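# Put the black pot upright inside the middle upper cabinet

## Task

Set the black pot standing upright on the bottom surface of the middle upper cabinet, pushed in deep enough that the cabinet doors could close in front of it, without disturbing anything else. A pot that tips over or ends up tilted does not count.

## Robot and tools

ROBOT. The LinearBot has an omnidirectional base and a column about 1.7 m high. A carriage rides up and down the column (lift_m) and holds two identical six-joint arms, each with a two-finger gripper. The arm bases sit roughly 0.57 m + lift_m above the floor, and carriage parts hang about 0.15 m below them. A hand reaches up to 0.78 m from its shoulder but only about 0.38 m below its arm base. A hand is about 0.16 m long and 0.1 m wide (0.14 m when open). The wrist camera sticks out 0.11 m from the joint 6 axis on one side. Fingertips narrow to about 0.005 m thick in the closing direction and 0.02 m wide. Parked joints 1 to 6 are 0, 0.05, 0.05, 1.45, 0, 0; with both arms parked the robot is about 0.85 m wide and 0.65 m long. Cameras: carriage_camera points ahead, tilted about 20 degrees down; left_wrist_camera and right_wrist_camera look out past the fingertips. The carriage camera and parked fingertips are up to about 0.45 m above the arm bases.

FRAMES. All positions are in metres. Base frame: origin on the floor beneath the base centre, x ahead, y to the left, z up. left_hand and right_hand report, in this frame, the point halfway between that hand's pads; quat_wxyz rotates base axes into hand axes (hand z runs along the fingers, fingers open along hand y; a hand pointing straight up with joints 1, 5, 6 at 0 gives (1, 0, 0, 0)). base_odometry is in the odometry frame (the base frame at scene start), is based only on wheel turns (slip looks like travel), and gives heading in rad, left positive, -3.142 to 3.142. Heading may drift a degree or two after turns or long strafes.

move. Everything except cameras forms one action. base holds exactly one key, each a relative offset from where the base last reported itself: translate_m (forward +, -2 to 2 m), strafe_m (left +, -2 to 2 m) or rotate_rad (counter-clockwise +, -6.3 to 6.3 rad). joints is a single dictionary for both arms, keyed by name, giving absolute targets: lift_m 0 to 1 m; for each of left_ and right_: joint1_rad -2.617 to 3.054 (vertical axis, 0 ahead, + left), joint2_rad 0 to 3.141 (shoulder: 0 upper arm back and level, 1.57 straight up, 3.14 forward and level), joint3_rad 0 to 3.141 (elbow, 0 folded, 3.14 straight), joint4_rad -1.57 to 1.57 (wrist pitch, + lifts fingertips), joint5_rad -1.57 to 1.57 (wrist yaw, + swings fingertips to the RIGHT), joint6_rad -2.094 to 2.094 (roll about the fingers, + clockwise seen from forearm), gripper_m 0 to 0.093 (pad gap). Done tolerances: lift 0.004, joint1 0.02, joint2 0.105, joint3 0.06, joint4 0.04, joint5 0.025, joint6 0.02, gripper 0.004. speeds caps top speed for this action only: translate_m and strafe_m 0.02 to 0.5 m/s, rotate_rad 0.05 to 1.57 rad/s, lift_m 0.08 to 0.25 m/s (the maximum is the default). min_time_s (0.1 to 8 s) makes each arm and gripper motion take at least that long; it reduces path wander. cameras lists camera names or "all"; omitted or null gives all, [] gives none. Unknown keys make a call invalid; out-of-range values get it refused, and a refusal or a stop cancels the later move, wait and finished_scene calls in that reply.

wait: seconds 0 to 10, commands nothing, returns state and images. zoom_image: camera plus region [x0, y0, x1, y1] in image pixels from the top-left, at most 504 by 504, on that camera's latest image (images are 672x504). finished_scene: scene is the current scene's number; irreversible, and the pot must stay correctly placed afterwards.

RESULTS. A "pictures" line gives image order; frames may lag the state slightly. "move" reads done or the worst status. Statuses: done (for the base, wheels turned the full amount even if slipping); off_target (stopped short, may still push); contact_stop or time_out (target dropped, holds in place); not_followed with "joint command not followed" (arm targets withheld, usually because the arms would nearly touch; escape by sending one arm its current readings with joint 1 swung away, then the other arm in a later action); limit_stop_at_motor_heat. on_its_own lists uncommanded behaviour; "held at" is a target. Joints left out of an action may keep pushing toward older targets. motor_effort is percent of maximum, bracket = peak; readings carry sizeable error. Falling lift effort while lowering means a hand or load is resting on something. Joint torques wrap at ±28 N m for joints 1 to 3.

GRIPPER. Gripping a hard part reads up to 0.005 m narrower than it; closed on nothing reads 0.000 to 0.002. Grip is light just under the first-touch reading and at full force from about 0.005 m below it. Release by commanding well above the reading.

CAUTIONS. Hand readings can be off, usually the true hand is lower, more at long reach; 1 kg makes a level hand sag 7 to 25 cm. The base stops on wheel strain but ignores the arms; arms never stop on contact and spring to target once freed. If stuck after a stop, back off about 0.2 m (or turn back). Never reverse under a table edge into the column. Avoid drops, releasing moving objects, slams, hard hits or pushes, and arm-on-arm presses (these can end the scene). The robot can tip with a high carriage, stretched or loaded arms, pushing, or abrupt stops; only images show leaning. Stretched or loaded arms heat up, even while you think; MOTOR HOT appears at 75 °C and at 100 °C the arm goes limp for 30 to 60 s (OVER-TEMPERATURE FAULT), so park arms to cool. Loose objects may occasionally be nudged by outside forces. The simulation keeps running while you think.

Each tool is called after "Call:" by a JSON object that holds its "fn" and its "kwargs", one argument or row to a line.

## Session

Call:
{"fn": "move", "kwargs": {

}}

Scene clock: 0.00 s.
Joint torques (N m): no reading
base_odometry: x=+0.000 y=+0.000 heading=+0.000
base_status: not commanded
joint_positions: lift_m=+0.300 left_joint1_rad=-0.007 left_joint2_rad=+0.044 left_joint3_rad=+0.027 left_joint4_rad=+1.460 left_joint5_rad=-0.018 left_joint6_rad=+0.017 left_gripper_m=+0.09396 right_joint1_rad=-0.002 right_joint2_rad=+0.059 right_joint3_rad=+0.042 right_joint4_rad=+1.500 right_joint5_rad=+0.048 right_joint6_rad=-0.029 right_gripper_m=+0.09396
joint_status: not commanded
motor_effort: lift_m=+23 drive_wheels=-2
left_hand: x=+0.2562 y=+0.3063 z=+1.2991 quat_wxyz=(+0.998, -0.008, +0.064, +0.006) (m; base frame)
right_hand: x=+0.2467 y=-0.3118 z=+1.3037 quat_wxyz=(+0.999, +0.023, +0.044, -0.017) (m; base frame)
pictures: carriage_camera, left_wrist_camera, right_wrist_camera

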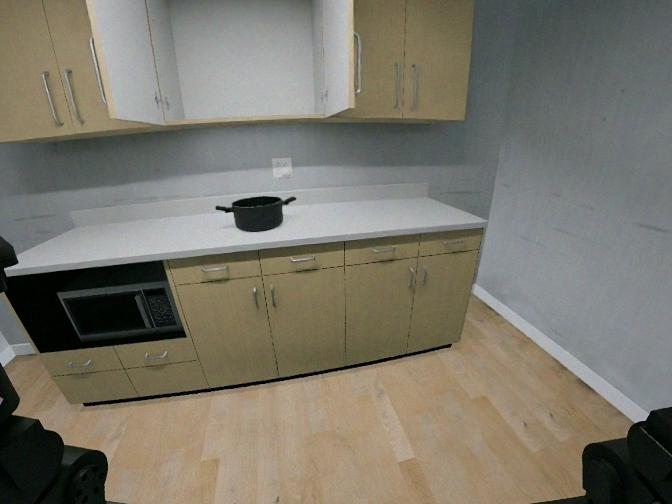

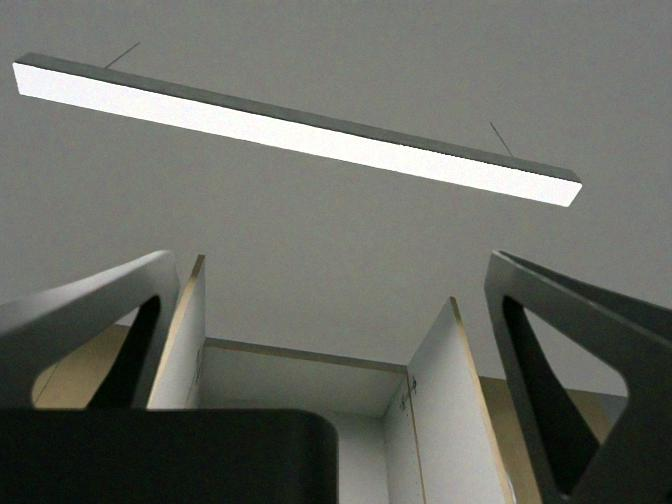

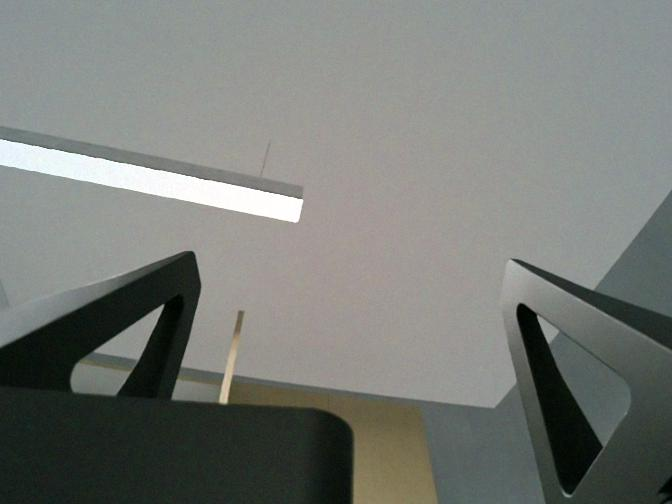

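Call:
{"fn": "move", "kwargs": {
  "base": {"rotate_rad": 0.383},
  "cameras": ["carriage_camera"]
}}

Scene clock: 10.80 s.
Joint torques (N m): left_arm=[-0.1 4.53 5.61 -0.16 0.04 0.04] | right_arm=[-0.1 4.55 5.04 -0.33 -0.04 -0.02]
move: done
base_odometry: x=+0.000 y=+0.000 heading=+0.383
base_status: done
joint_positions: lift_m=+0.300 left_joint1_rad=-0.007 left_joint2_rad=+0.044 left_joint3_rad=+0.027 left_joint4_rad=+1.460 left_joint5_rad=-0.018 left_joint6_rad=+0.017 left_gripper_m=+0.09396 right_joint1_rad=-0.002 right_joint2_rad=+0.059 right_joint3_rad=+0.042 right_joint4_rad=+1.500 right_joint5_rad=+0.048 right_joint6_rad=-0.029 right_gripper_m=+0.09396
joint_status: not commanded
motor_effort: lift_m=+23(23) drive_wheels=+3(11)
left_hand: x=+0.2562 y=+0.3063 z=+1.2991 quat_wxyz=(+0.998, -0.008, +0.064, +0.006) (m; base frame)
right_hand: x=+0.2467 y=-0.3118 z=+1.3037 quat_wxyz=(+0.999, +0.023, +0.044, -0.017) (m; base frame)
pictures: carriage_camera

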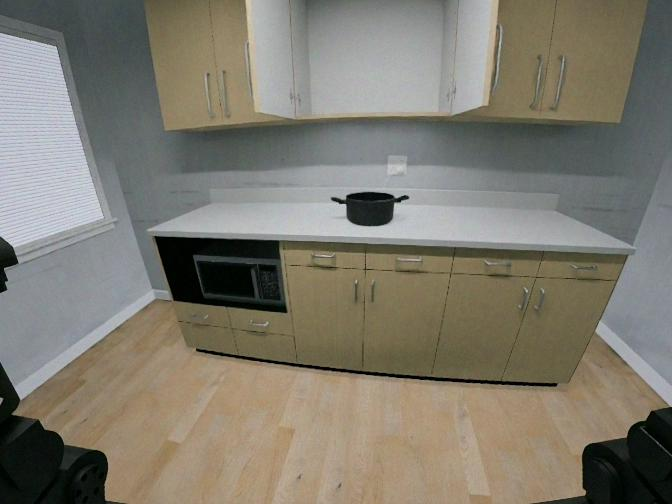

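Call:
{"fn": "move", "kwargs": {
  "base": {"rotate_rad": -0.085},
  "cameras": []
}}

Call:
{"fn": "move", "kwargs": {
  "base": {"strafe_m": -0.066},
  "cameras": ["carriage_camera"]
}}

Scene clock: 15.93 s.
Joint torques (N m): left_arm=[-0.06 4.57 5.52 -0.16 0.04 0.04] | right_arm=[-0.14 4.57 5.12 -0.36 -0.06 -0.04]
move: done
base_odometry: x=+0.000 y=+0.000 heading=+0.298
base_status: done
joint_positions: lift_m=+0.300 left_joint1_rad=-0.007 left_joint2_rad=+0.044 left_joint3_rad=+0.027 left_joint4_rad=+1.460 left_joint5_rad=-0.018 left_joint6_rad=+0.017 left_gripper_m=+0.09396 right_joint1_rad=-0.002 right_joint2_rad=+0.059 right_joint3_rad=+0.042 right_joint4_rad=+1.500 right_joint5_rad=+0.048 right_joint6_rad=-0.029 right_gripper_m=+0.09396
joint_status: not commanded
motor_effort: lift_m=+23(23) drive_wheels=-3(9)
left_hand: x=+0.2562 y=+0.3063 z=+1.2991 quat_wxyz=(+0.998, -0.008, +0.064, +0.006) (m; base frame)
right_hand: x=+0.2467 y=-0.3118 z=+1.3037 quat_wxyz=(+0.999, +0.023, +0.044, -0.017) (m; base frame)
pictures: none
No camera images: "cameras" was empty.

Scene clock: 17.33 s.
Joint torques (N m): left_arm=[-0.05 4.52 5.52 -0.15 0.03 0.04] | right_arm=[-0.14 4.64 5.16 -0.36 -0.05 -0.02]
move: done
base_odometry: x=+0.019 y=-0.063 heading=+0.299
base_status: done
joint_positions: lift_m=+0.300 left_joint1_rad=-0.006 left_joint2_rad=+0.044 left_joint3_rad=+0.027 left_joint4_rad=+1.460 left_joint5_rad=-0.018 left_joint6_rad=+0.017 left_gripper_m=+0.09396 right_joint1_rad=-0.002 right_joint2_rad=+0.059 right_joint3_rad=+0.042 right_joint4_rad=+1.500 right_joint5_rad=+0.048 right_joint6_rad=-0.029 right_gripper_m=+0.09396
joint_status: not commanded
motor_effort: lift_m=+23(23) drive_wheels=+3(9)
left_hand: x=+0.2562 y=+0.3063 z=+1.2991 quat_wxyz=(+0.998, -0.008, +0.064, +0.006) (m; base frame)
right_hand: x=+0.2467 y=-0.3117 z=+1.3037 quat_wxyz=(+0.999, +0.023, +0.044, -0.016) (m; base frame)
pictures: carriage_camera

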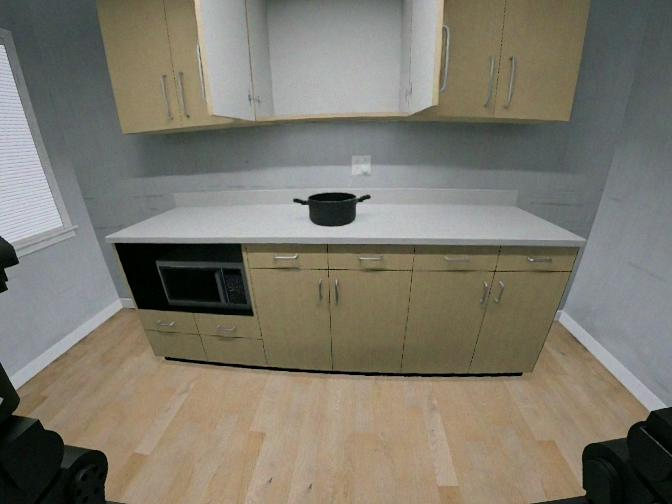

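Call:
{"fn": "move", "kwargs": {
  "base": {"rotate_rad": -0.07},
  "cameras": []
}}

Call:
{"fn": "move", "kwargs": {
  "base": {"strafe_m": 0.13},
  "cameras": ["carriage_camera"]
}}

Call:
{"fn": "move", "kwargs": {
  "base": {"translate_m": 0.25},
  "cameras": ["carriage_camera"]
}}

Scene clock: 23.33 s.
Joint torques (N m): left_arm=[-0.12 4.57 5.6 -0.16 0.04 0.05] | right_arm=[-0.14 4.64 5.16 -0.34 -0.07 -0.01]
move: done
base_odometry: x=+0.019 y=-0.063 heading=+0.229
base_status: done
joint_positions: lift_m=+0.300 left_joint1_rad=-0.006 left_joint2_rad=+0.044 left_joint3_rad=+0.027 left_joint4_rad=+1.461 left_joint5_rad=-0.018 left_joint6_rad=+0.017 left_gripper_m=+0.09396 right_joint1_rad=-0.002 right_joint2_rad=+0.059 right_joint3_rad=+0.042 right_joint4_rad=+1.500 right_joint5_rad=+0.048 right_joint6_rad=-0.029 right_gripper_m=+0.09396
joint_status: not commanded
motor_effort: lift_m=+23(23) drive_wheels=-4(7)
left_hand: x=+0.2561 y=+0.3063 z=+1.2991 quat_wxyz=(+0.998, -0.008, +0.064, +0.006) (m; base frame)
right_hand: x=+0.2467 y=-0.3117 z=+1.3037 quat_wxyz=(+0.999, +0.023, +0.044, -0.016) (m; base frame)
pictures: none
No camera images: "cameras" was empty.

Scene clock: 25.13 s.
Joint torques (N m): left_arm=[-0.03 4.6 5.57 -0.16 0.04 0.03] | right_arm=[0.01 4.56 5.2 -0.33 -0.03 0.01]
move: done
base_odometry: x=-0.010 y=+0.064 heading=+0.228
base_status: done
joint_positions: lift_m=+0.300 left_joint1_rad=-0.007 left_joint2_rad=+0.044 left_joint3_rad=+0.027 left_joint4_rad=+1.461 left_joint5_rad=-0.018 left_joint6_rad=+0.017 left_gripper_m=+0.09396 right_joint1_rad=-0.003 right_joint2_rad=+0.059 right_joint3_rad=+0.042 right_joint4_rad=+1.500 right_joint5_rad=+0.048 right_joint6_rad=-0.029 right_gripper_m=+0.09396
joint_status: not commanded
motor_effort: lift_m=+23(23) drive_wheels=+3(11)
left_hand: x=+0.2561 y=+0.3063 z=+1.2991 quat_wxyz=(+0.998, -0.008, +0.064, +0.005) (m; base frame)
right_hand: x=+0.2467 y=-0.3118 z=+1.3037 quat_wxyz=(+0.999, +0.023, +0.044, -0.017) (m; base frame)
pictures: carriage_camera

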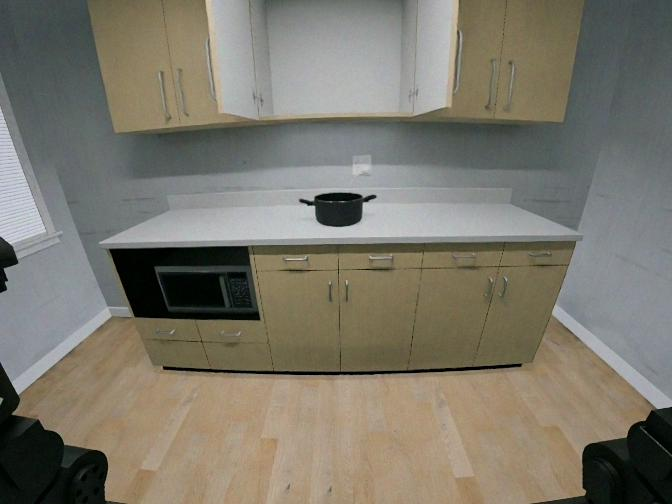

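Scene clock: 27.50 s.
Joint torques (N m): left_arm=[-0.06 4.52 5.56 -0.15 0.04 0.03] | right_arm=[-0.12 4.53 5.11 -0.34 -0.06 -0.03]
move: done
base_odometry: x=+0.233 y=+0.121 heading=+0.229
base_status: done
joint_positions: lift_m=+0.300 left_joint1_rad=-0.007 left_joint2_rad=+0.044 left_joint3_rad=+0.027 left_joint4_rad=+1.460 left_joint5_rad=-0.018 left_joint6_rad=+0.017 left_gripper_m=+0.09396 right_joint1_rad=-0.003 right_joint2_rad=+0.059 right_joint3_rad=+0.042 right_joint4_rad=+1.500 right_joint5_rad=+0.048 right_joint6_rad=-0.029 right_gripper_m=+0.09396
joint_status: not commanded
motor_effort: lift_m=+23(23) drive_wheels=-5(12)
left_hand: x=+0.2562 y=+0.3063 z=+1.2991 quat_wxyz=(+0.998, -0.008, +0.064, +0.005) (m; base frame)
right_hand: x=+0.2467 y=-0.3118 z=+1.3037 quat_wxyz=(+0.999, +0.023, +0.044, -0.017) (m; base frame)
pictures: carriage_camera

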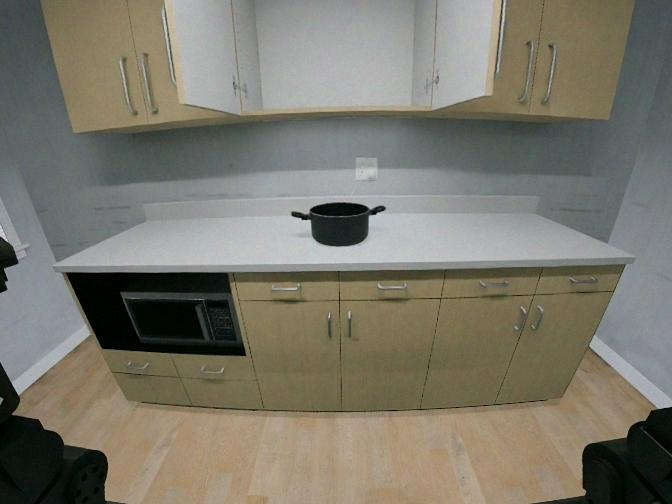

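Call:
{"fn": "move", "kwargs": {
  "base": {"translate_m": 0.2},
  "joints": {"lift_m": 0.35, "left_joint1_rad": -0.34, "left_joint2_rad": 2.404, "left_joint3_rad": 1.395, "left_joint4_rad": 1.009, "left_joint5_rad": -0.34, "left_joint6_rad": -1.57, "left_gripper_m": 0.093, "right_joint1_rad": 0.307, "right_joint2_rad": 2.544, "right_joint3_rad": 1.686, "right_joint4_rad": 0.858, "right_joint5_rad": 0.307, "right_joint6_rad": 1.57, "right_gripper_m": 0.093},
  "speeds": {"translate_m": 0.2},
  "min_time_s": 2.0
}}

Scene clock: 41.37 s.
Joint torques (N m): left_arm=[-0.39 -15.35 7.9 2.34 -0.08 -0.01] | right_arm=[-0.01 -15.9 8.03 2.12 0.19 0.07]
move: done
base_odometry: x=+0.428 y=+0.166 heading=+0.230
base_status: done
joint_positions: lift_m=+0.350 left_joint1_rad=-0.336 left_joint2_rad=+2.403 left_joint3_rad=+1.370 left_joint4_rad=+1.005 left_joint5_rad=-0.327 left_joint6_rad=-1.557 left_gripper_m=+0.09312 right_joint1_rad=+0.306 right_joint2_rad=+2.551 right_joint3_rad=+1.655 right_joint4_rad=+0.846 right_joint5_rad=+0.292 right_joint6_rad=+1.554 right_gripper_m=+0.09312
joint_status: all done
motor_effort: lift_m=+24(29) drive_wheels=-6(11)
left_hand: x=+0.8346 y=+0.1479 z=+1.0290 quat_wxyz=(+0.497, -0.498, +0.515, -0.490) (m; base frame)
right_hand: x=+0.8837 y=-0.1467 z=+1.0187 quat_wxyz=(+0.492, +0.500, +0.523, +0.484) (m; base frame)
pictures: carriage_camera, left_wrist_camera, right_wrist_camera

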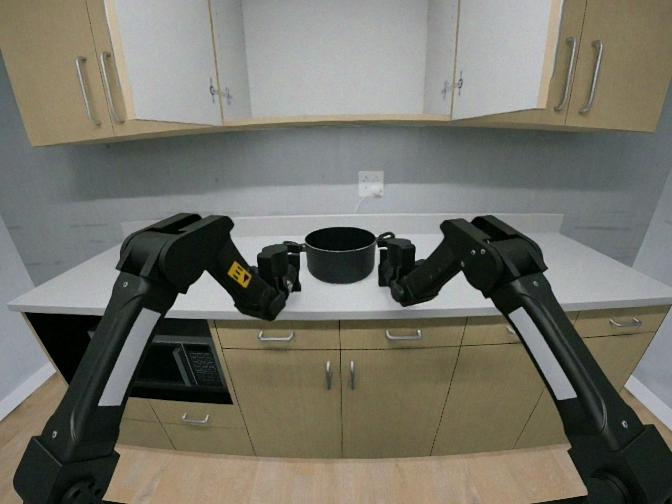

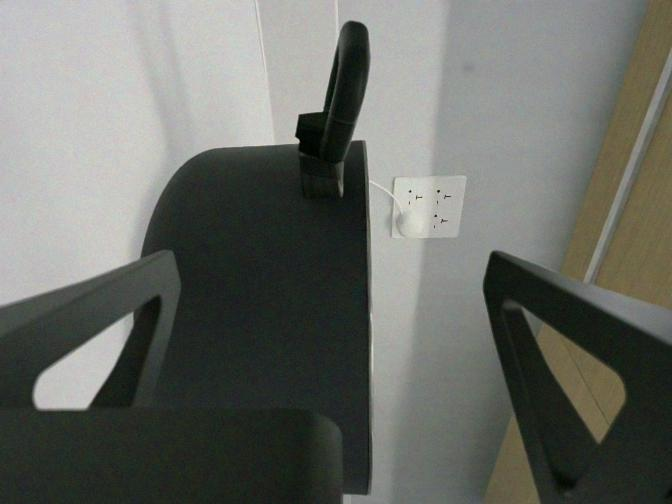

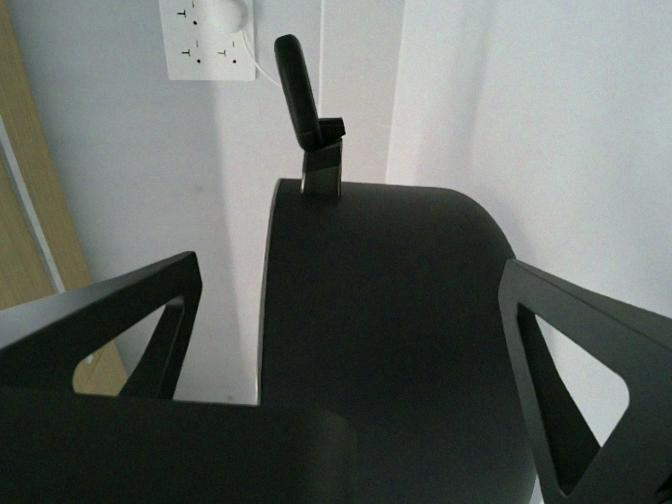

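Call:
{"fn": "move", "kwargs": {
  "base": {"translate_m": 0.13},
  "speeds": {"translate_m": 0.2},
  "cameras": ["left_wrist_camera", "right_wrist_camera"]
}}

Scene clock: 44.97 s.
Joint torques (N m): left_arm=[-0.38 -15.42 7.94 2.35 -0.07 -0.03] | right_arm=[0.49 -15.9 7.91 2.12 -0.06 0.05]
move: done
base_odometry: x=+0.555 y=+0.196 heading=+0.230
base_status: done
joint_positions: lift_m=+0.350 left_joint1_rad=-0.337 left_joint2_rad=+2.403 left_joint3_rad=+1.370 left_joint4_rad=+1.005 left_joint5_rad=-0.329 left_joint6_rad=-1.558 left_gripper_m=+0.09312 right_joint1_rad=+0.300 right_joint2_rad=+2.551 right_joint3_rad=+1.655 right_joint4_rad=+0.845 right_joint5_rad=+0.312 right_joint6_rad=+1.556 right_gripper_m=+0.09312
joint_status: not commanded
motor_effort: lift_m=+24(24) drive_wheels=-5(10)
left_hand: x=+0.8346 y=+0.1482 z=+1.0290 quat_wxyz=(+0.497, -0.499, +0.514, -0.490) (m; base frame)
right_hand: x=+0.8846 y=-0.1543 z=+1.0184 quat_wxyz=(+0.498, +0.508, +0.516, +0.477) (m; base frame)
pictures: left_wrist_camera, right_wrist_camera

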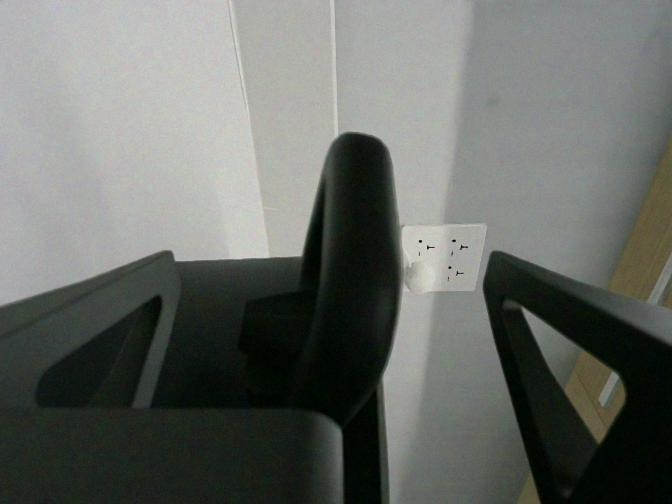

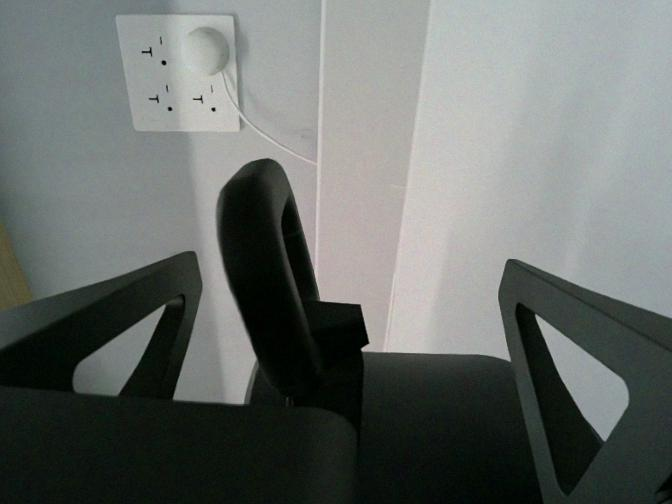

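Call:
{"fn": "move", "kwargs": {
  "base": {"translate_m": 0.03},
  "joints": {"right_joint1_rad": 0.307, "right_joint2_rad": 2.486, "right_joint3_rad": 1.69, "right_joint4_rad": 0.797, "right_joint5_rad": 0.307, "right_joint6_rad": 1.57},
  "speeds": {"translate_m": 0.1}
}}

Scene clock: 48.90 s.
Joint torques (N m): left_arm=[-0.34 -15.3 7.9 2.35 -0.07 0] | right_arm=[0.44 -20.27 8.02 2.04 -0.1 0.05]
move: done
base_odometry: x=+0.584 y=+0.203 heading=+0.231
base_status: done
joint_positions: lift_m=+0.350 left_joint1_rad=-0.338 left_joint2_rad=+2.403 left_joint3_rad=+1.370 left_joint4_rad=+1.005 left_joint5_rad=-0.332 left_joint6_rad=-1.559 left_gripper_m=+0.09312 right_joint1_rad=+0.301 right_joint2_rad=+2.539 right_joint3_rad=+1.659 right_joint4_rad=+0.794 right_joint5_rad=+0.317 right_joint6_rad=+1.556 right_gripper_m=+0.09312
joint_status: all done
motor_effort: lift_m=+24(24) drive_wheels=+1(11)
left_hand: x=+0.8345 y=+0.1482 z=+1.0289 quat_wxyz=(+0.497, -0.500, +0.513, -0.489) (m; base frame)
right_hand: x=+0.8846 y=-0.1542 z=+1.0164 quat_wxyz=(+0.493, +0.514, +0.526, +0.465) (m; base frame)
pictures: carriage_camera, left_wrist_camera, right_wrist_camera

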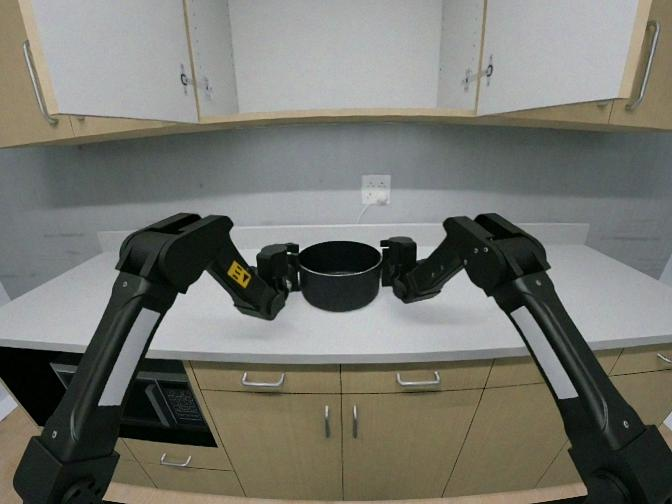

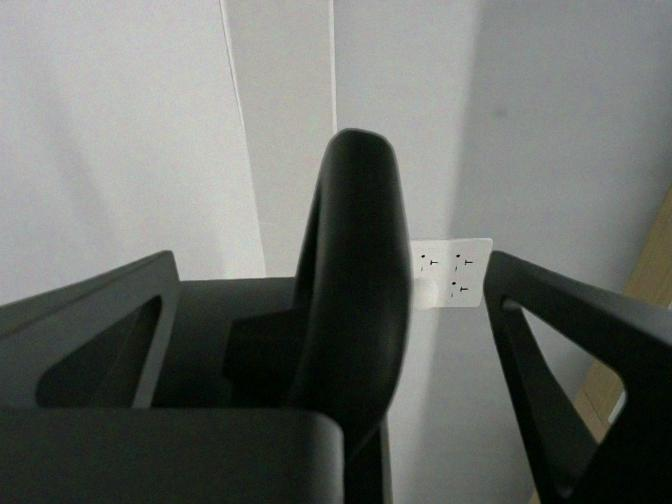

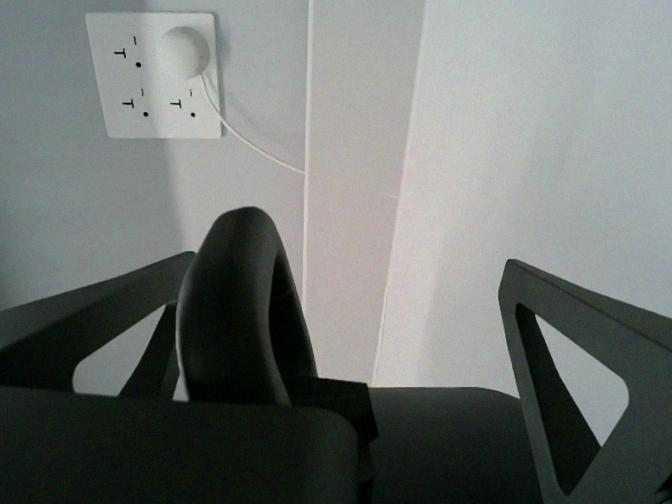

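Call:
{"fn": "move", "kwargs": {
  "joints": {"left_joint1_rad": -0.319, "left_joint2_rad": 2.471, "left_joint3_rad": 1.565, "left_joint4_rad": 0.93, "left_joint5_rad": -0.319, "left_joint6_rad": -1.57, "right_joint1_rad": 0.319, "right_joint2_rad": 2.41, "right_joint3_rad": 1.575, "right_joint4_rad": 0.87, "right_joint5_rad": 0.319, "right_joint6_rad": 1.57},
  "min_time_s": 1.2
}}

Scene clock: 59.97 s.
Joint torques (N m): left_arm=[0.02 -15.6 9.03 2.3 0.2 -0.01] | right_arm=[0.91 -20.16 5.23 2.3 0.04 0.06]
move: done
base_odometry: x=+0.584 y=+0.203 heading=+0.231
base_status: not commanded
joint_positions: lift_m=+0.350 left_joint1_rad=-0.320 left_joint2_rad=+2.463 left_joint3_rad=+1.531 left_joint4_rad=+0.929 left_joint5_rad=-0.336 left_joint6_rad=-1.559 left_gripper_m=+0.09311 right_joint1_rad=+0.306 right_joint2_rad=+2.464 right_joint3_rad=+1.580 right_joint4_rad=+0.842 right_joint5_rad=+0.317 right_joint6_rad=+1.556 right_gripper_m=+0.09312
joint_status: all done
motor_effort: lift_m=+24(24) drive_wheels=+1(2)
left_hand: x=+0.8634 y=+0.1511 z=+1.0414 quat_wxyz=(+0.506, -0.502, +0.500, -0.492) (m; base frame)
right_hand: x=+0.8724 y=-0.1541 z=+1.0415 quat_wxyz=(+0.499, +0.506, +0.514, +0.480) (m; base frame)
pictures: carriage_camera, left_wrist_camera, right_wrist_camera

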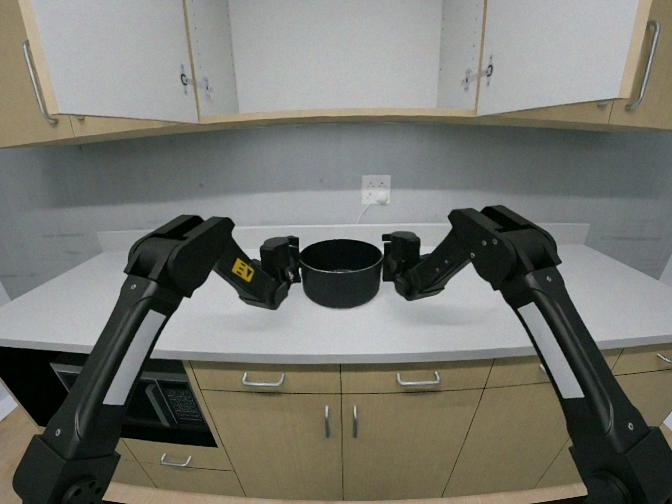

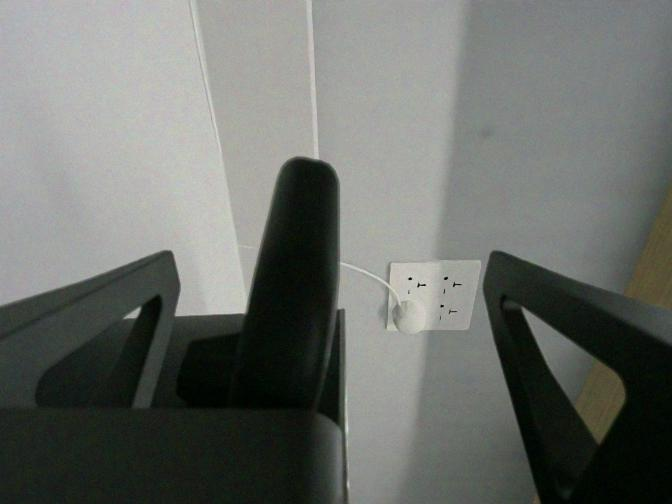

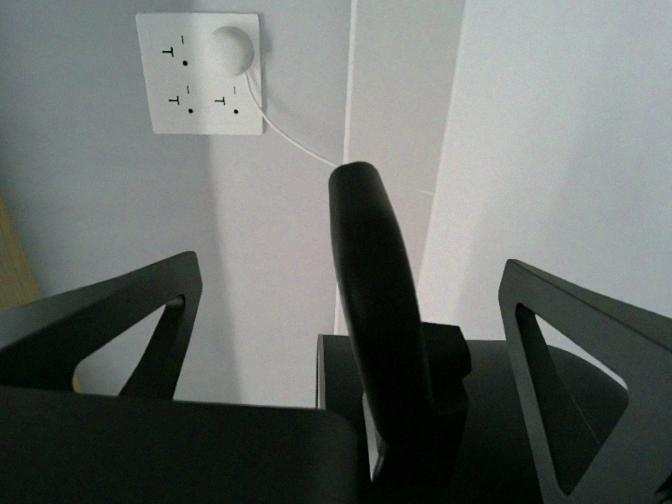

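Call:
{"fn": "move", "kwargs": {
  "base": {"translate_m": 0.022},
  "joints": {"lift_m": 0.338},
  "speeds": {"translate_m": 0.1},
  "cameras": ["left_wrist_camera", "right_wrist_camera"]
}}

Scene clock: 62.03 s.
Joint torques (N m): left_arm=[-0.53 -16.25 8.12 2.29 0.2 0.03] | right_arm=[0.98 -18.85 5.63 2.18 -0.09 0.05]
move: done
base_odometry: x=+0.605 y=+0.208 heading=+0.231
base_status: done
joint_positions: lift_m=+0.338 left_joint1_rad=-0.314 left_joint2_rad=+2.469 left_joint3_rad=+1.542 left_joint4_rad=+0.930 left_joint5_rad=-0.336 left_joint6_rad=-1.561 left_gripper_m=+0.09311 right_joint1_rad=+0.306 right_joint2_rad=+2.453 right_joint3_rad=+1.575 right_joint4_rad=+0.852 right_joint5_rad=+0.326 right_joint6_rad=+1.557 right_gripper_m=+0.09312
joint_status: all done
motor_effort: lift_m=+21(21) drive_wheels=+0(10)
left_hand: x=+0.8658 y=+0.1543 z=+1.0309 quat_wxyz=(+0.508, -0.503, +0.496, -0.493) (m; base frame)
right_hand: x=+0.8717 y=-0.1558 z=+1.0375 quat_wxyz=(+0.504, +0.505, +0.507, +0.483) (m; base frame)
pictures: left_wrist_camera, right_wrist_camera

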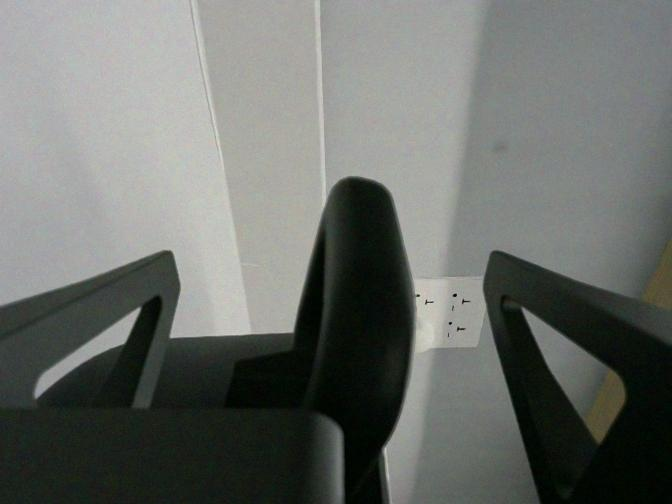

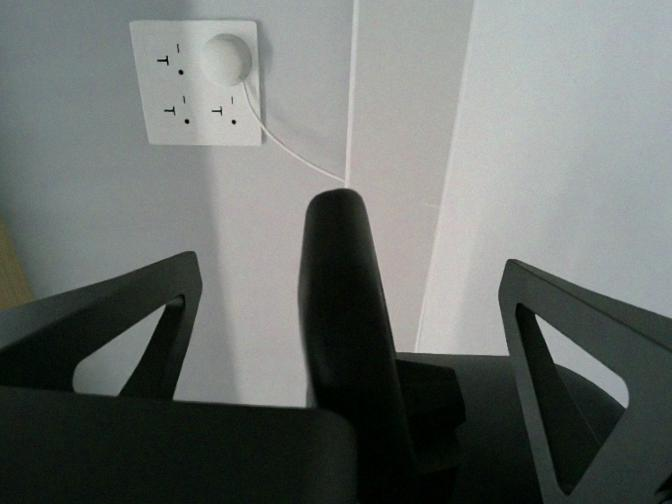

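Call:
{"fn": "move", "kwargs": {
  "base": {"translate_m": 0.014},
  "speeds": {"translate_m": 0.1},
  "cameras": []
}}

Call:
{"fn": "move", "kwargs": {
  "joints": {"left_gripper_m": 0.004, "right_gripper_m": 0.004},
  "min_time_s": 2.2
}}

Scene clock: 64.83 s.
Joint torques (N m): left_arm=[-0.58 -16.2 8.08 2.27 0.2 0.01] | right_arm=[0.84 -18.88 5.63 2.15 -0.12 0.05]
move: done
base_odometry: x=+0.619 y=+0.212 heading=+0.232
base_status: done
joint_positions: lift_m=+0.338 left_joint1_rad=-0.314 left_joint2_rad=+2.469 left_joint3_rad=+1.542 left_joint4_rad=+0.929 left_joint5_rad=-0.336 left_joint6_rad=-1.561 left_gripper_m=+0.09311 right_joint1_rad=+0.306 right_joint2_rad=+2.453 right_joint3_rad=+1.575 right_joint4_rad=+0.854 right_joint5_rad=+0.329 right_joint6_rad=+1.557 right_gripper_m=+0.09312
joint_status: not commanded
motor_effort: lift_m=+21(21) drive_wheels=+0(9)
left_hand: x=+0.8658 y=+0.1543 z=+1.0307 quat_wxyz=(+0.508, -0.503, +0.496, -0.493) (m; base frame)
right_hand: x=+0.8717 y=-0.1565 z=+1.0380 quat_wxyz=(+0.505, +0.506, +0.505, +0.483) (m; base frame)
pictures: none
No camera images: "cameras" was empty.

Scene clock: 67.33 s.
Joint torques (N m): left_arm=[-1.11 -16.34 8.13 2.59 0.12 -0.22] | right_arm=[0.96 -18.92 6.06 2.42 -0.16 -0.08]
move: off_target
base_odometry: x=+0.619 y=+0.212 heading=+0.232
base_status: not commanded
joint_positions: lift_m=+0.338 left_joint1_rad=-0.309 left_joint2_rad=+2.470 left_joint3_rad=+1.542 left_joint4_rad=+0.903 left_joint5_rad=-0.327 left_joint6_rad=-1.539 left_gripper_m=+0.02298 right_joint1_rad=+0.306 right_joint2_rad=+2.453 right_joint3_rad=+1.570 right_joint4_rad=+0.830 right_joint5_rad=+0.333 right_joint6_rad=+1.569 right_gripper_m=+0.02616
joint_status: left_gripper_m off_target (ended at +0.02300, target +0.00400); right_gripper_m off_target (ended at +0.02619, target +0.00400)
motor_effort: lift_m=+21(21) drive_wheels=+0(1)
left_hand: x=+0.8666 y=+0.1563 z=+1.0239 quat_wxyz=(+0.508, -0.501, +0.511, -0.479) (m; base frame)
right_hand: x=+0.8707 y=-0.1579 z=+1.0298 quat_wxyz=(+0.499, +0.515, +0.510, +0.475) (m; base frame)
pictures: carriage_camera, left_wrist_camera, right_wrist_camera

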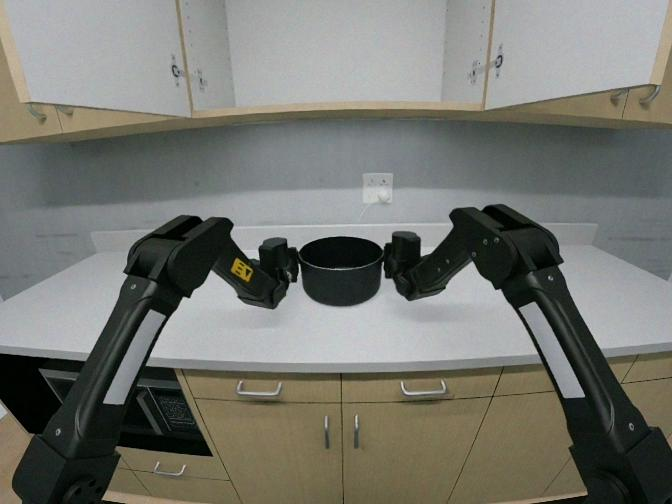

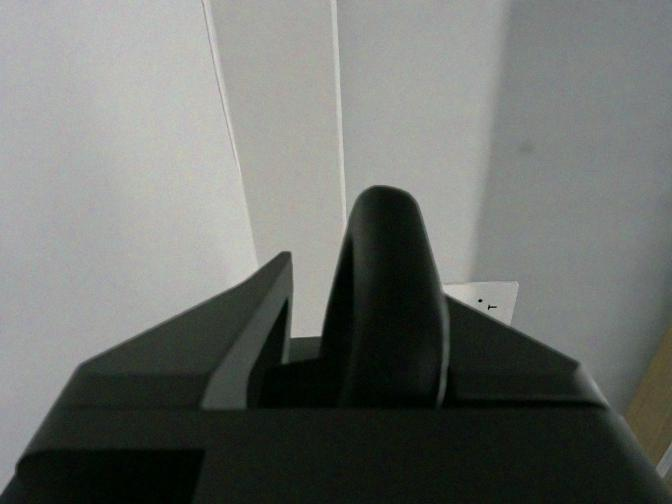

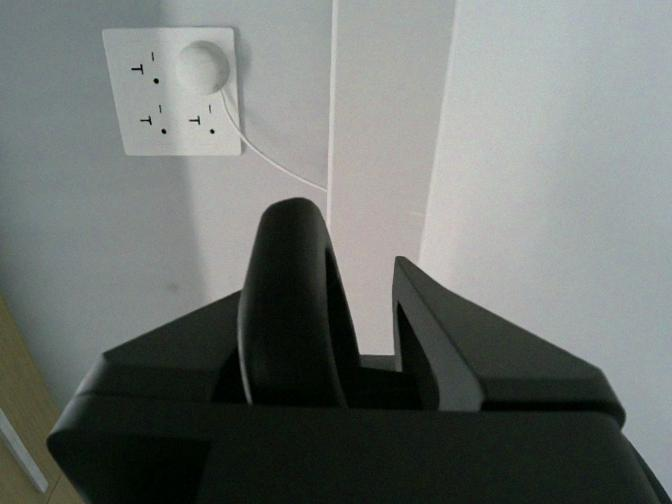

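Call:
{"fn": "move", "kwargs": {
  "joints": {"lift_m": 0.43},
  "speeds": {"lift_m": 0.12},
  "cameras": ["carriage_camera", "left_wrist_camera", "right_wrist_camera"]
}}

Scene clock: 69.33 s.
Joint torques (N m): left_arm=[-1.2 -20.44 7.97 3.83 -0.27 0.01] | right_arm=[1.35 -19.73 7.5 3.58 -0.04 0.13]
move: done
base_odometry: x=+0.619 y=+0.212 heading=+0.232
base_status: not commanded
joint_positions: lift_m=+0.430 left_joint1_rad=-0.307 left_joint2_rad=+2.509 left_joint3_rad=+1.542 left_joint4_rad=+0.794 left_joint5_rad=-0.294 left_joint6_rad=-1.561 left_gripper_m=+0.02118 right_joint1_rad=+0.303 right_joint2_rad=+2.461 right_joint3_rad=+1.548 right_joint4_rad=+0.724 right_joint5_rad=+0.328 right_joint6_rad=+1.551 right_gripper_m=+0.02430
joint_status: all done
motor_effort: lift_m=+24(28) drive_wheels=+1(5)
left_hand: x=+0.8633 y=+0.1527 z=+1.0646 quat_wxyz=(+0.469, -0.521, +0.558, -0.445) (m; base frame)
right_hand: x=+0.8644 y=-0.1611 z=+1.0818 quat_wxyz=(+0.478, +0.529, +0.556, +0.427) (m; base frame)
pictures: carriage_camera, left_wrist_camera, right_wrist_camera

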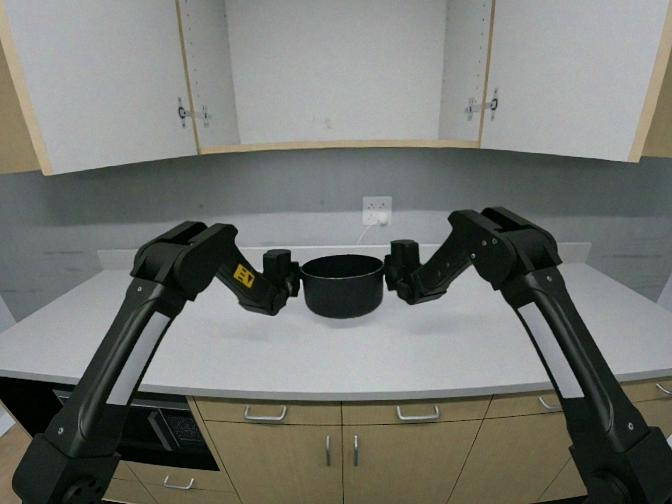

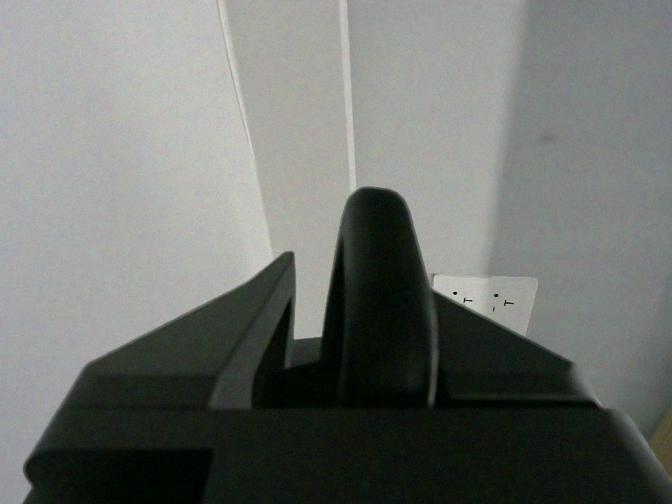

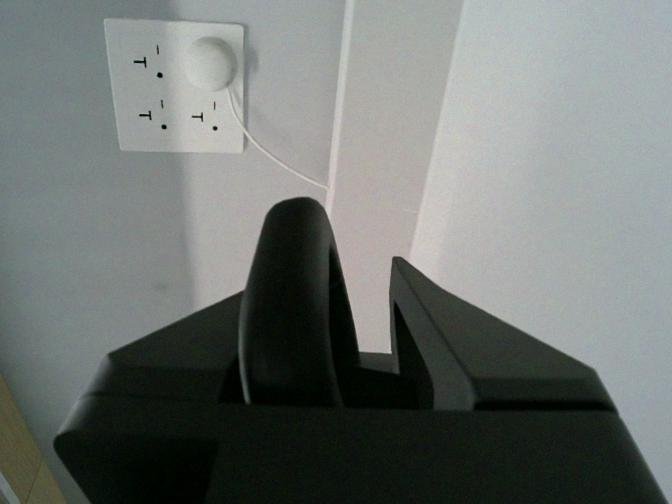

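Call:
{"fn": "move", "kwargs": {
  "base": {"translate_m": -0.2},
  "joints": {"lift_m": 0.95},
  "speeds": {"translate_m": 0.25, "lift_m": 0.22},
  "cameras": ["carriage_camera", "left_wrist_camera", "right_wrist_camera"]
}}

Scene clock: 73.67 s.
Joint torques (N m): left_arm=[-1.14 -21.72 8.4 3.89 -0.28 0.03] | right_arm=[1.17 -21.23 7.98 3.6 0.02 0.23]
move: done
base_odometry: x=+0.424 y=+0.166 heading=+0.232
base_status: done
joint_positions: lift_m=+0.950 left_joint1_rad=-0.307 left_joint2_rad=+2.523 left_joint3_rad=+1.537 left_joint4_rad=+0.791 left_joint5_rad=-0.291 left_joint6_rad=-1.564 left_gripper_m=+0.02098 right_joint1_rad=+0.302 right_joint2_rad=+2.475 right_joint3_rad=+1.543 right_joint4_rad=+0.723 right_joint5_rad=+0.324 right_joint6_rad=+1.543 right_gripper_m=+0.02375
joint_status: all done
motor_effort: lift_m=+24(30) drive_wheels=-4(14)
left_hand: x=+0.8614 y=+0.1527 z=+1.5733 quat_wxyz=(+0.463, -0.524, +0.564, -0.439) (m; base frame)
right_hand: x=+0.8628 y=-0.1612 z=+1.5903 quat_wxyz=(+0.475, +0.528, +0.565, +0.419) (m; base frame)
pictures: carriage_camera, left_wrist_camera, right_wrist_camera

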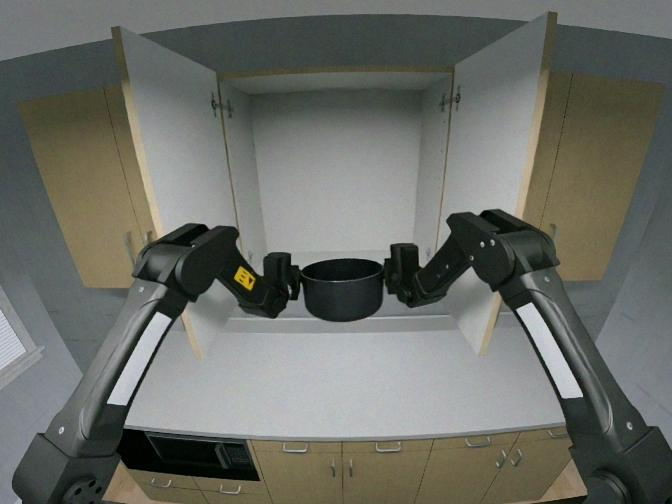

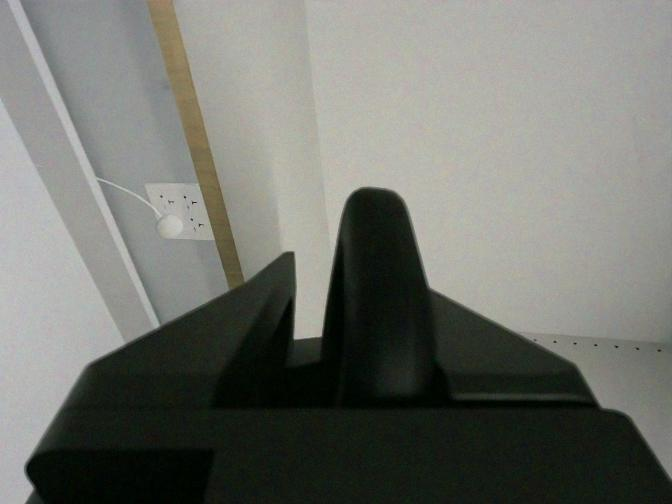

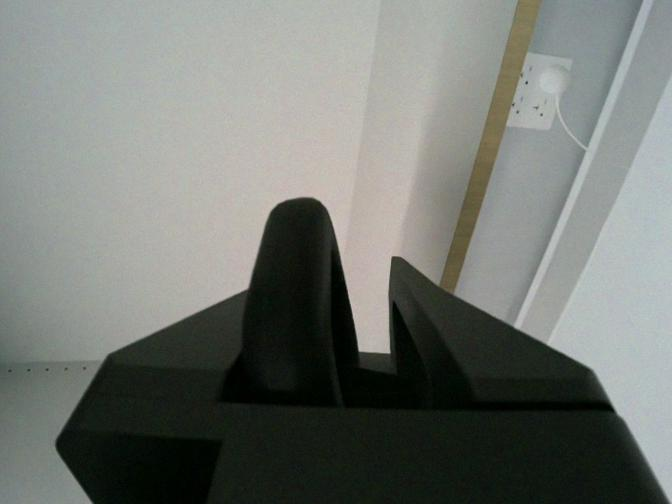

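Call:
{"fn": "move", "kwargs": {
  "base": {"translate_m": 0.355},
  "joints": {"lift_m": 0.972},
  "speeds": {"translate_m": 0.18, "lift_m": 0.15},
  "cameras": ["carriage_camera", "left_wrist_camera", "right_wrist_camera"]
}}

Scene clock: 77.70 s.
Joint torques (N m): left_arm=[-1.18 -21.86 8.68 3.89 -0.3 0.05] | right_arm=[1.21 -21.19 8.1 3.61 0 0.32]
move: done
base_odometry: x=+0.769 y=+0.248 heading=+0.232
base_status: done
joint_positions: lift_m=+0.972 left_joint1_rad=-0.307 left_joint2_rad=+2.524 left_joint3_rad=+1.534 left_joint4_rad=+0.790 left_joint5_rad=-0.290 left_joint6_rad=-1.566 left_gripper_m=+0.02094 right_joint1_rad=+0.302 right_joint2_rad=+2.476 right_joint3_rad=+1.540 right_joint4_rad=+0.721 right_joint5_rad=+0.323 right_joint6_rad=+1.535 right_gripper_m=+0.02354
joint_status: all done
motor_effort: lift_m=+24(29) drive_wheels=+2(11)
left_hand: x=+0.8606 y=+0.1528 z=+1.5927 quat_wxyz=(+0.461, -0.525, +0.566, -0.438) (m; base frame)
right_hand: x=+0.8622 y=-0.1612 z=+1.6105 quat_wxyz=(+0.475, +0.527, +0.569, +0.416) (m; base frame)
pictures: carriage_camera, left_wrist_camera, right_wrist_camera

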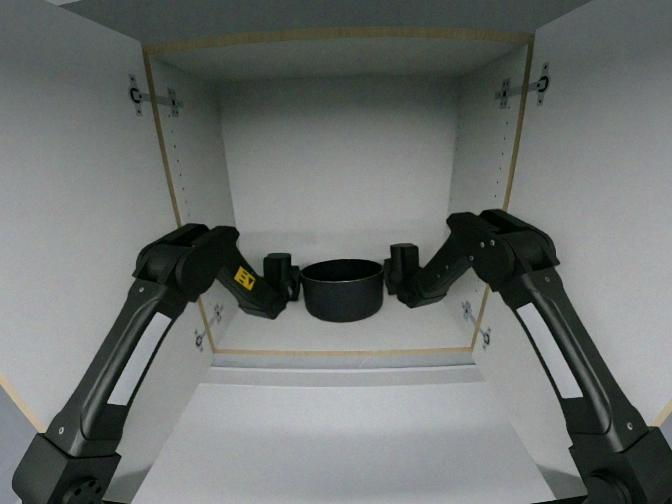

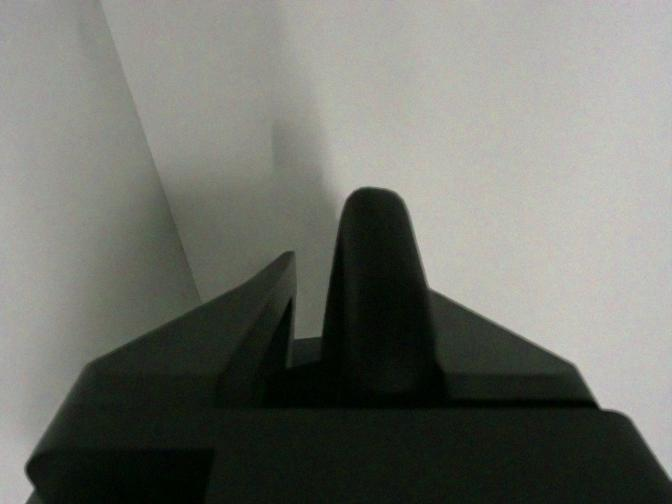

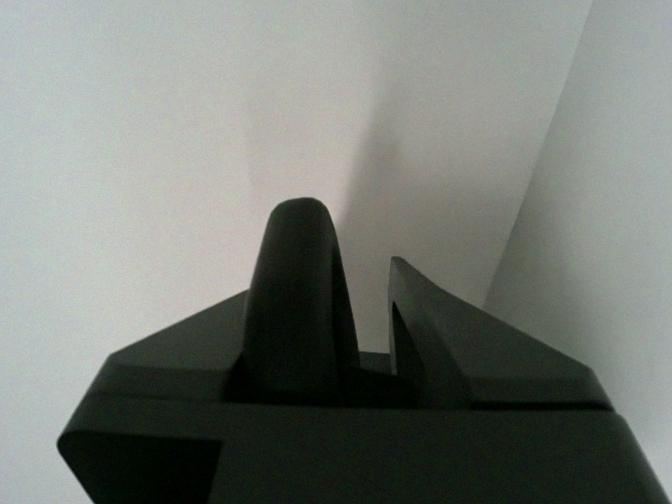

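Call:
{"fn": "move", "kwargs": {
  "base": {"translate_m": 0.012},
  "joints": {"lift_m": 0.92},
  "speeds": {"translate_m": 0.05, "lift_m": 0.2},
  "cameras": []
}}

Call:
{"fn": "move", "kwargs": {
  "joints": {"lift_m": 0.848},
  "speeds": {"lift_m": 0.08},
  "cameras": ["carriage_camera"]
}}

Scene clock: 81.97 s.
Joint torques (N m): left_arm=[-1.25 -22.26 8.69 3.72 -0.3 0] | right_arm=[1.16 -21.38 8.14 3.51 0.01 0.35]
move: done
base_odometry: x=+0.781 y=+0.251 heading=+0.233
base_status: done
joint_positions: lift_m=+0.920 left_joint1_rad=-0.307 left_joint2_rad=+2.527 left_joint3_rad=+1.533 left_joint4_rad=+0.804 left_joint5_rad=-0.290 left_joint6_rad=-1.560 left_gripper_m=+0.02082 right_joint1_rad=+0.302 right_joint2_rad=+2.478 right_joint3_rad=+1.539 right_joint4_rad=+0.733 right_joint5_rad=+0.323 right_joint6_rad=+1.529 right_gripper_m=+0.02341
joint_status: all done
motor_effort: lift_m=+22(24) drive_wheels=-4(14)
left_hand: x=+0.8611 y=+0.1529 z=+1.5422 quat_wxyz=(+0.464, -0.522, +0.564, -0.440) (m; base frame)
right_hand: x=+0.8625 y=-0.1611 z=+1.5599 quat_wxyz=(+0.478, +0.524, +0.568, +0.418) (m; base frame)
pictures: none
No camera images: "cameras" was empty.

Scene clock: 83.23 s.
Joint torques (N m): left_arm=[-1.37 -18.24 7.41 2.21 -0.15 -0.95] | right_arm=[1.51 -18.81 8.06 1.79 -0.05 0.63]
move: done
base_odometry: x=+0.781 y=+0.251 heading=+0.233
base_status: not commanded
joint_positions: lift_m=+0.848 left_joint1_rad=-0.305 left_joint2_rad=+2.488 left_joint3_rad=+1.549 left_joint4_rad=+0.939 left_joint5_rad=-0.300 left_joint6_rad=-1.475 left_gripper_m=+0.02080 right_joint1_rad=+0.299 right_joint2_rad=+2.453 right_joint3_rad=+1.543 right_joint4_rad=+0.887 right_joint5_rad=+0.323 right_joint6_rad=+1.506 right_gripper_m=+0.02339
joint_status: all done
motor_effort: lift_m=+20(20) drive_wheels=+2(6)
left_hand: x=+0.8684 y=+0.1534 z=+1.5341 quat_wxyz=(+0.522, -0.474, +0.525, -0.477) (m; base frame)
right_hand: x=+0.8680 y=-0.1617 z=+1.5417 quat_wxyz=(+0.518, +0.493, +0.518, +0.470) (m; base frame)
pictures: carriage_camera

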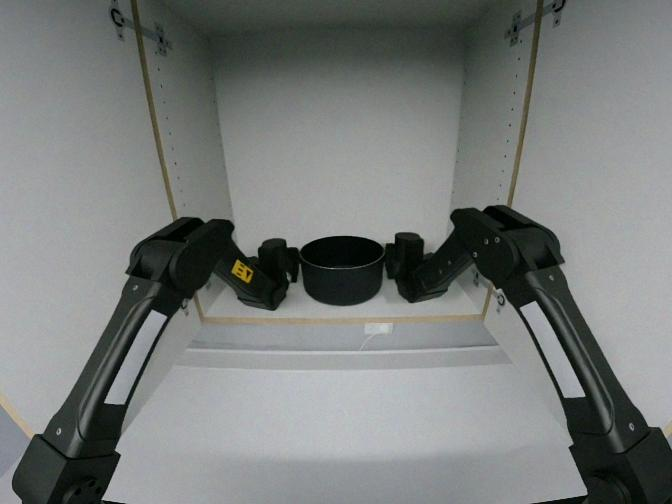

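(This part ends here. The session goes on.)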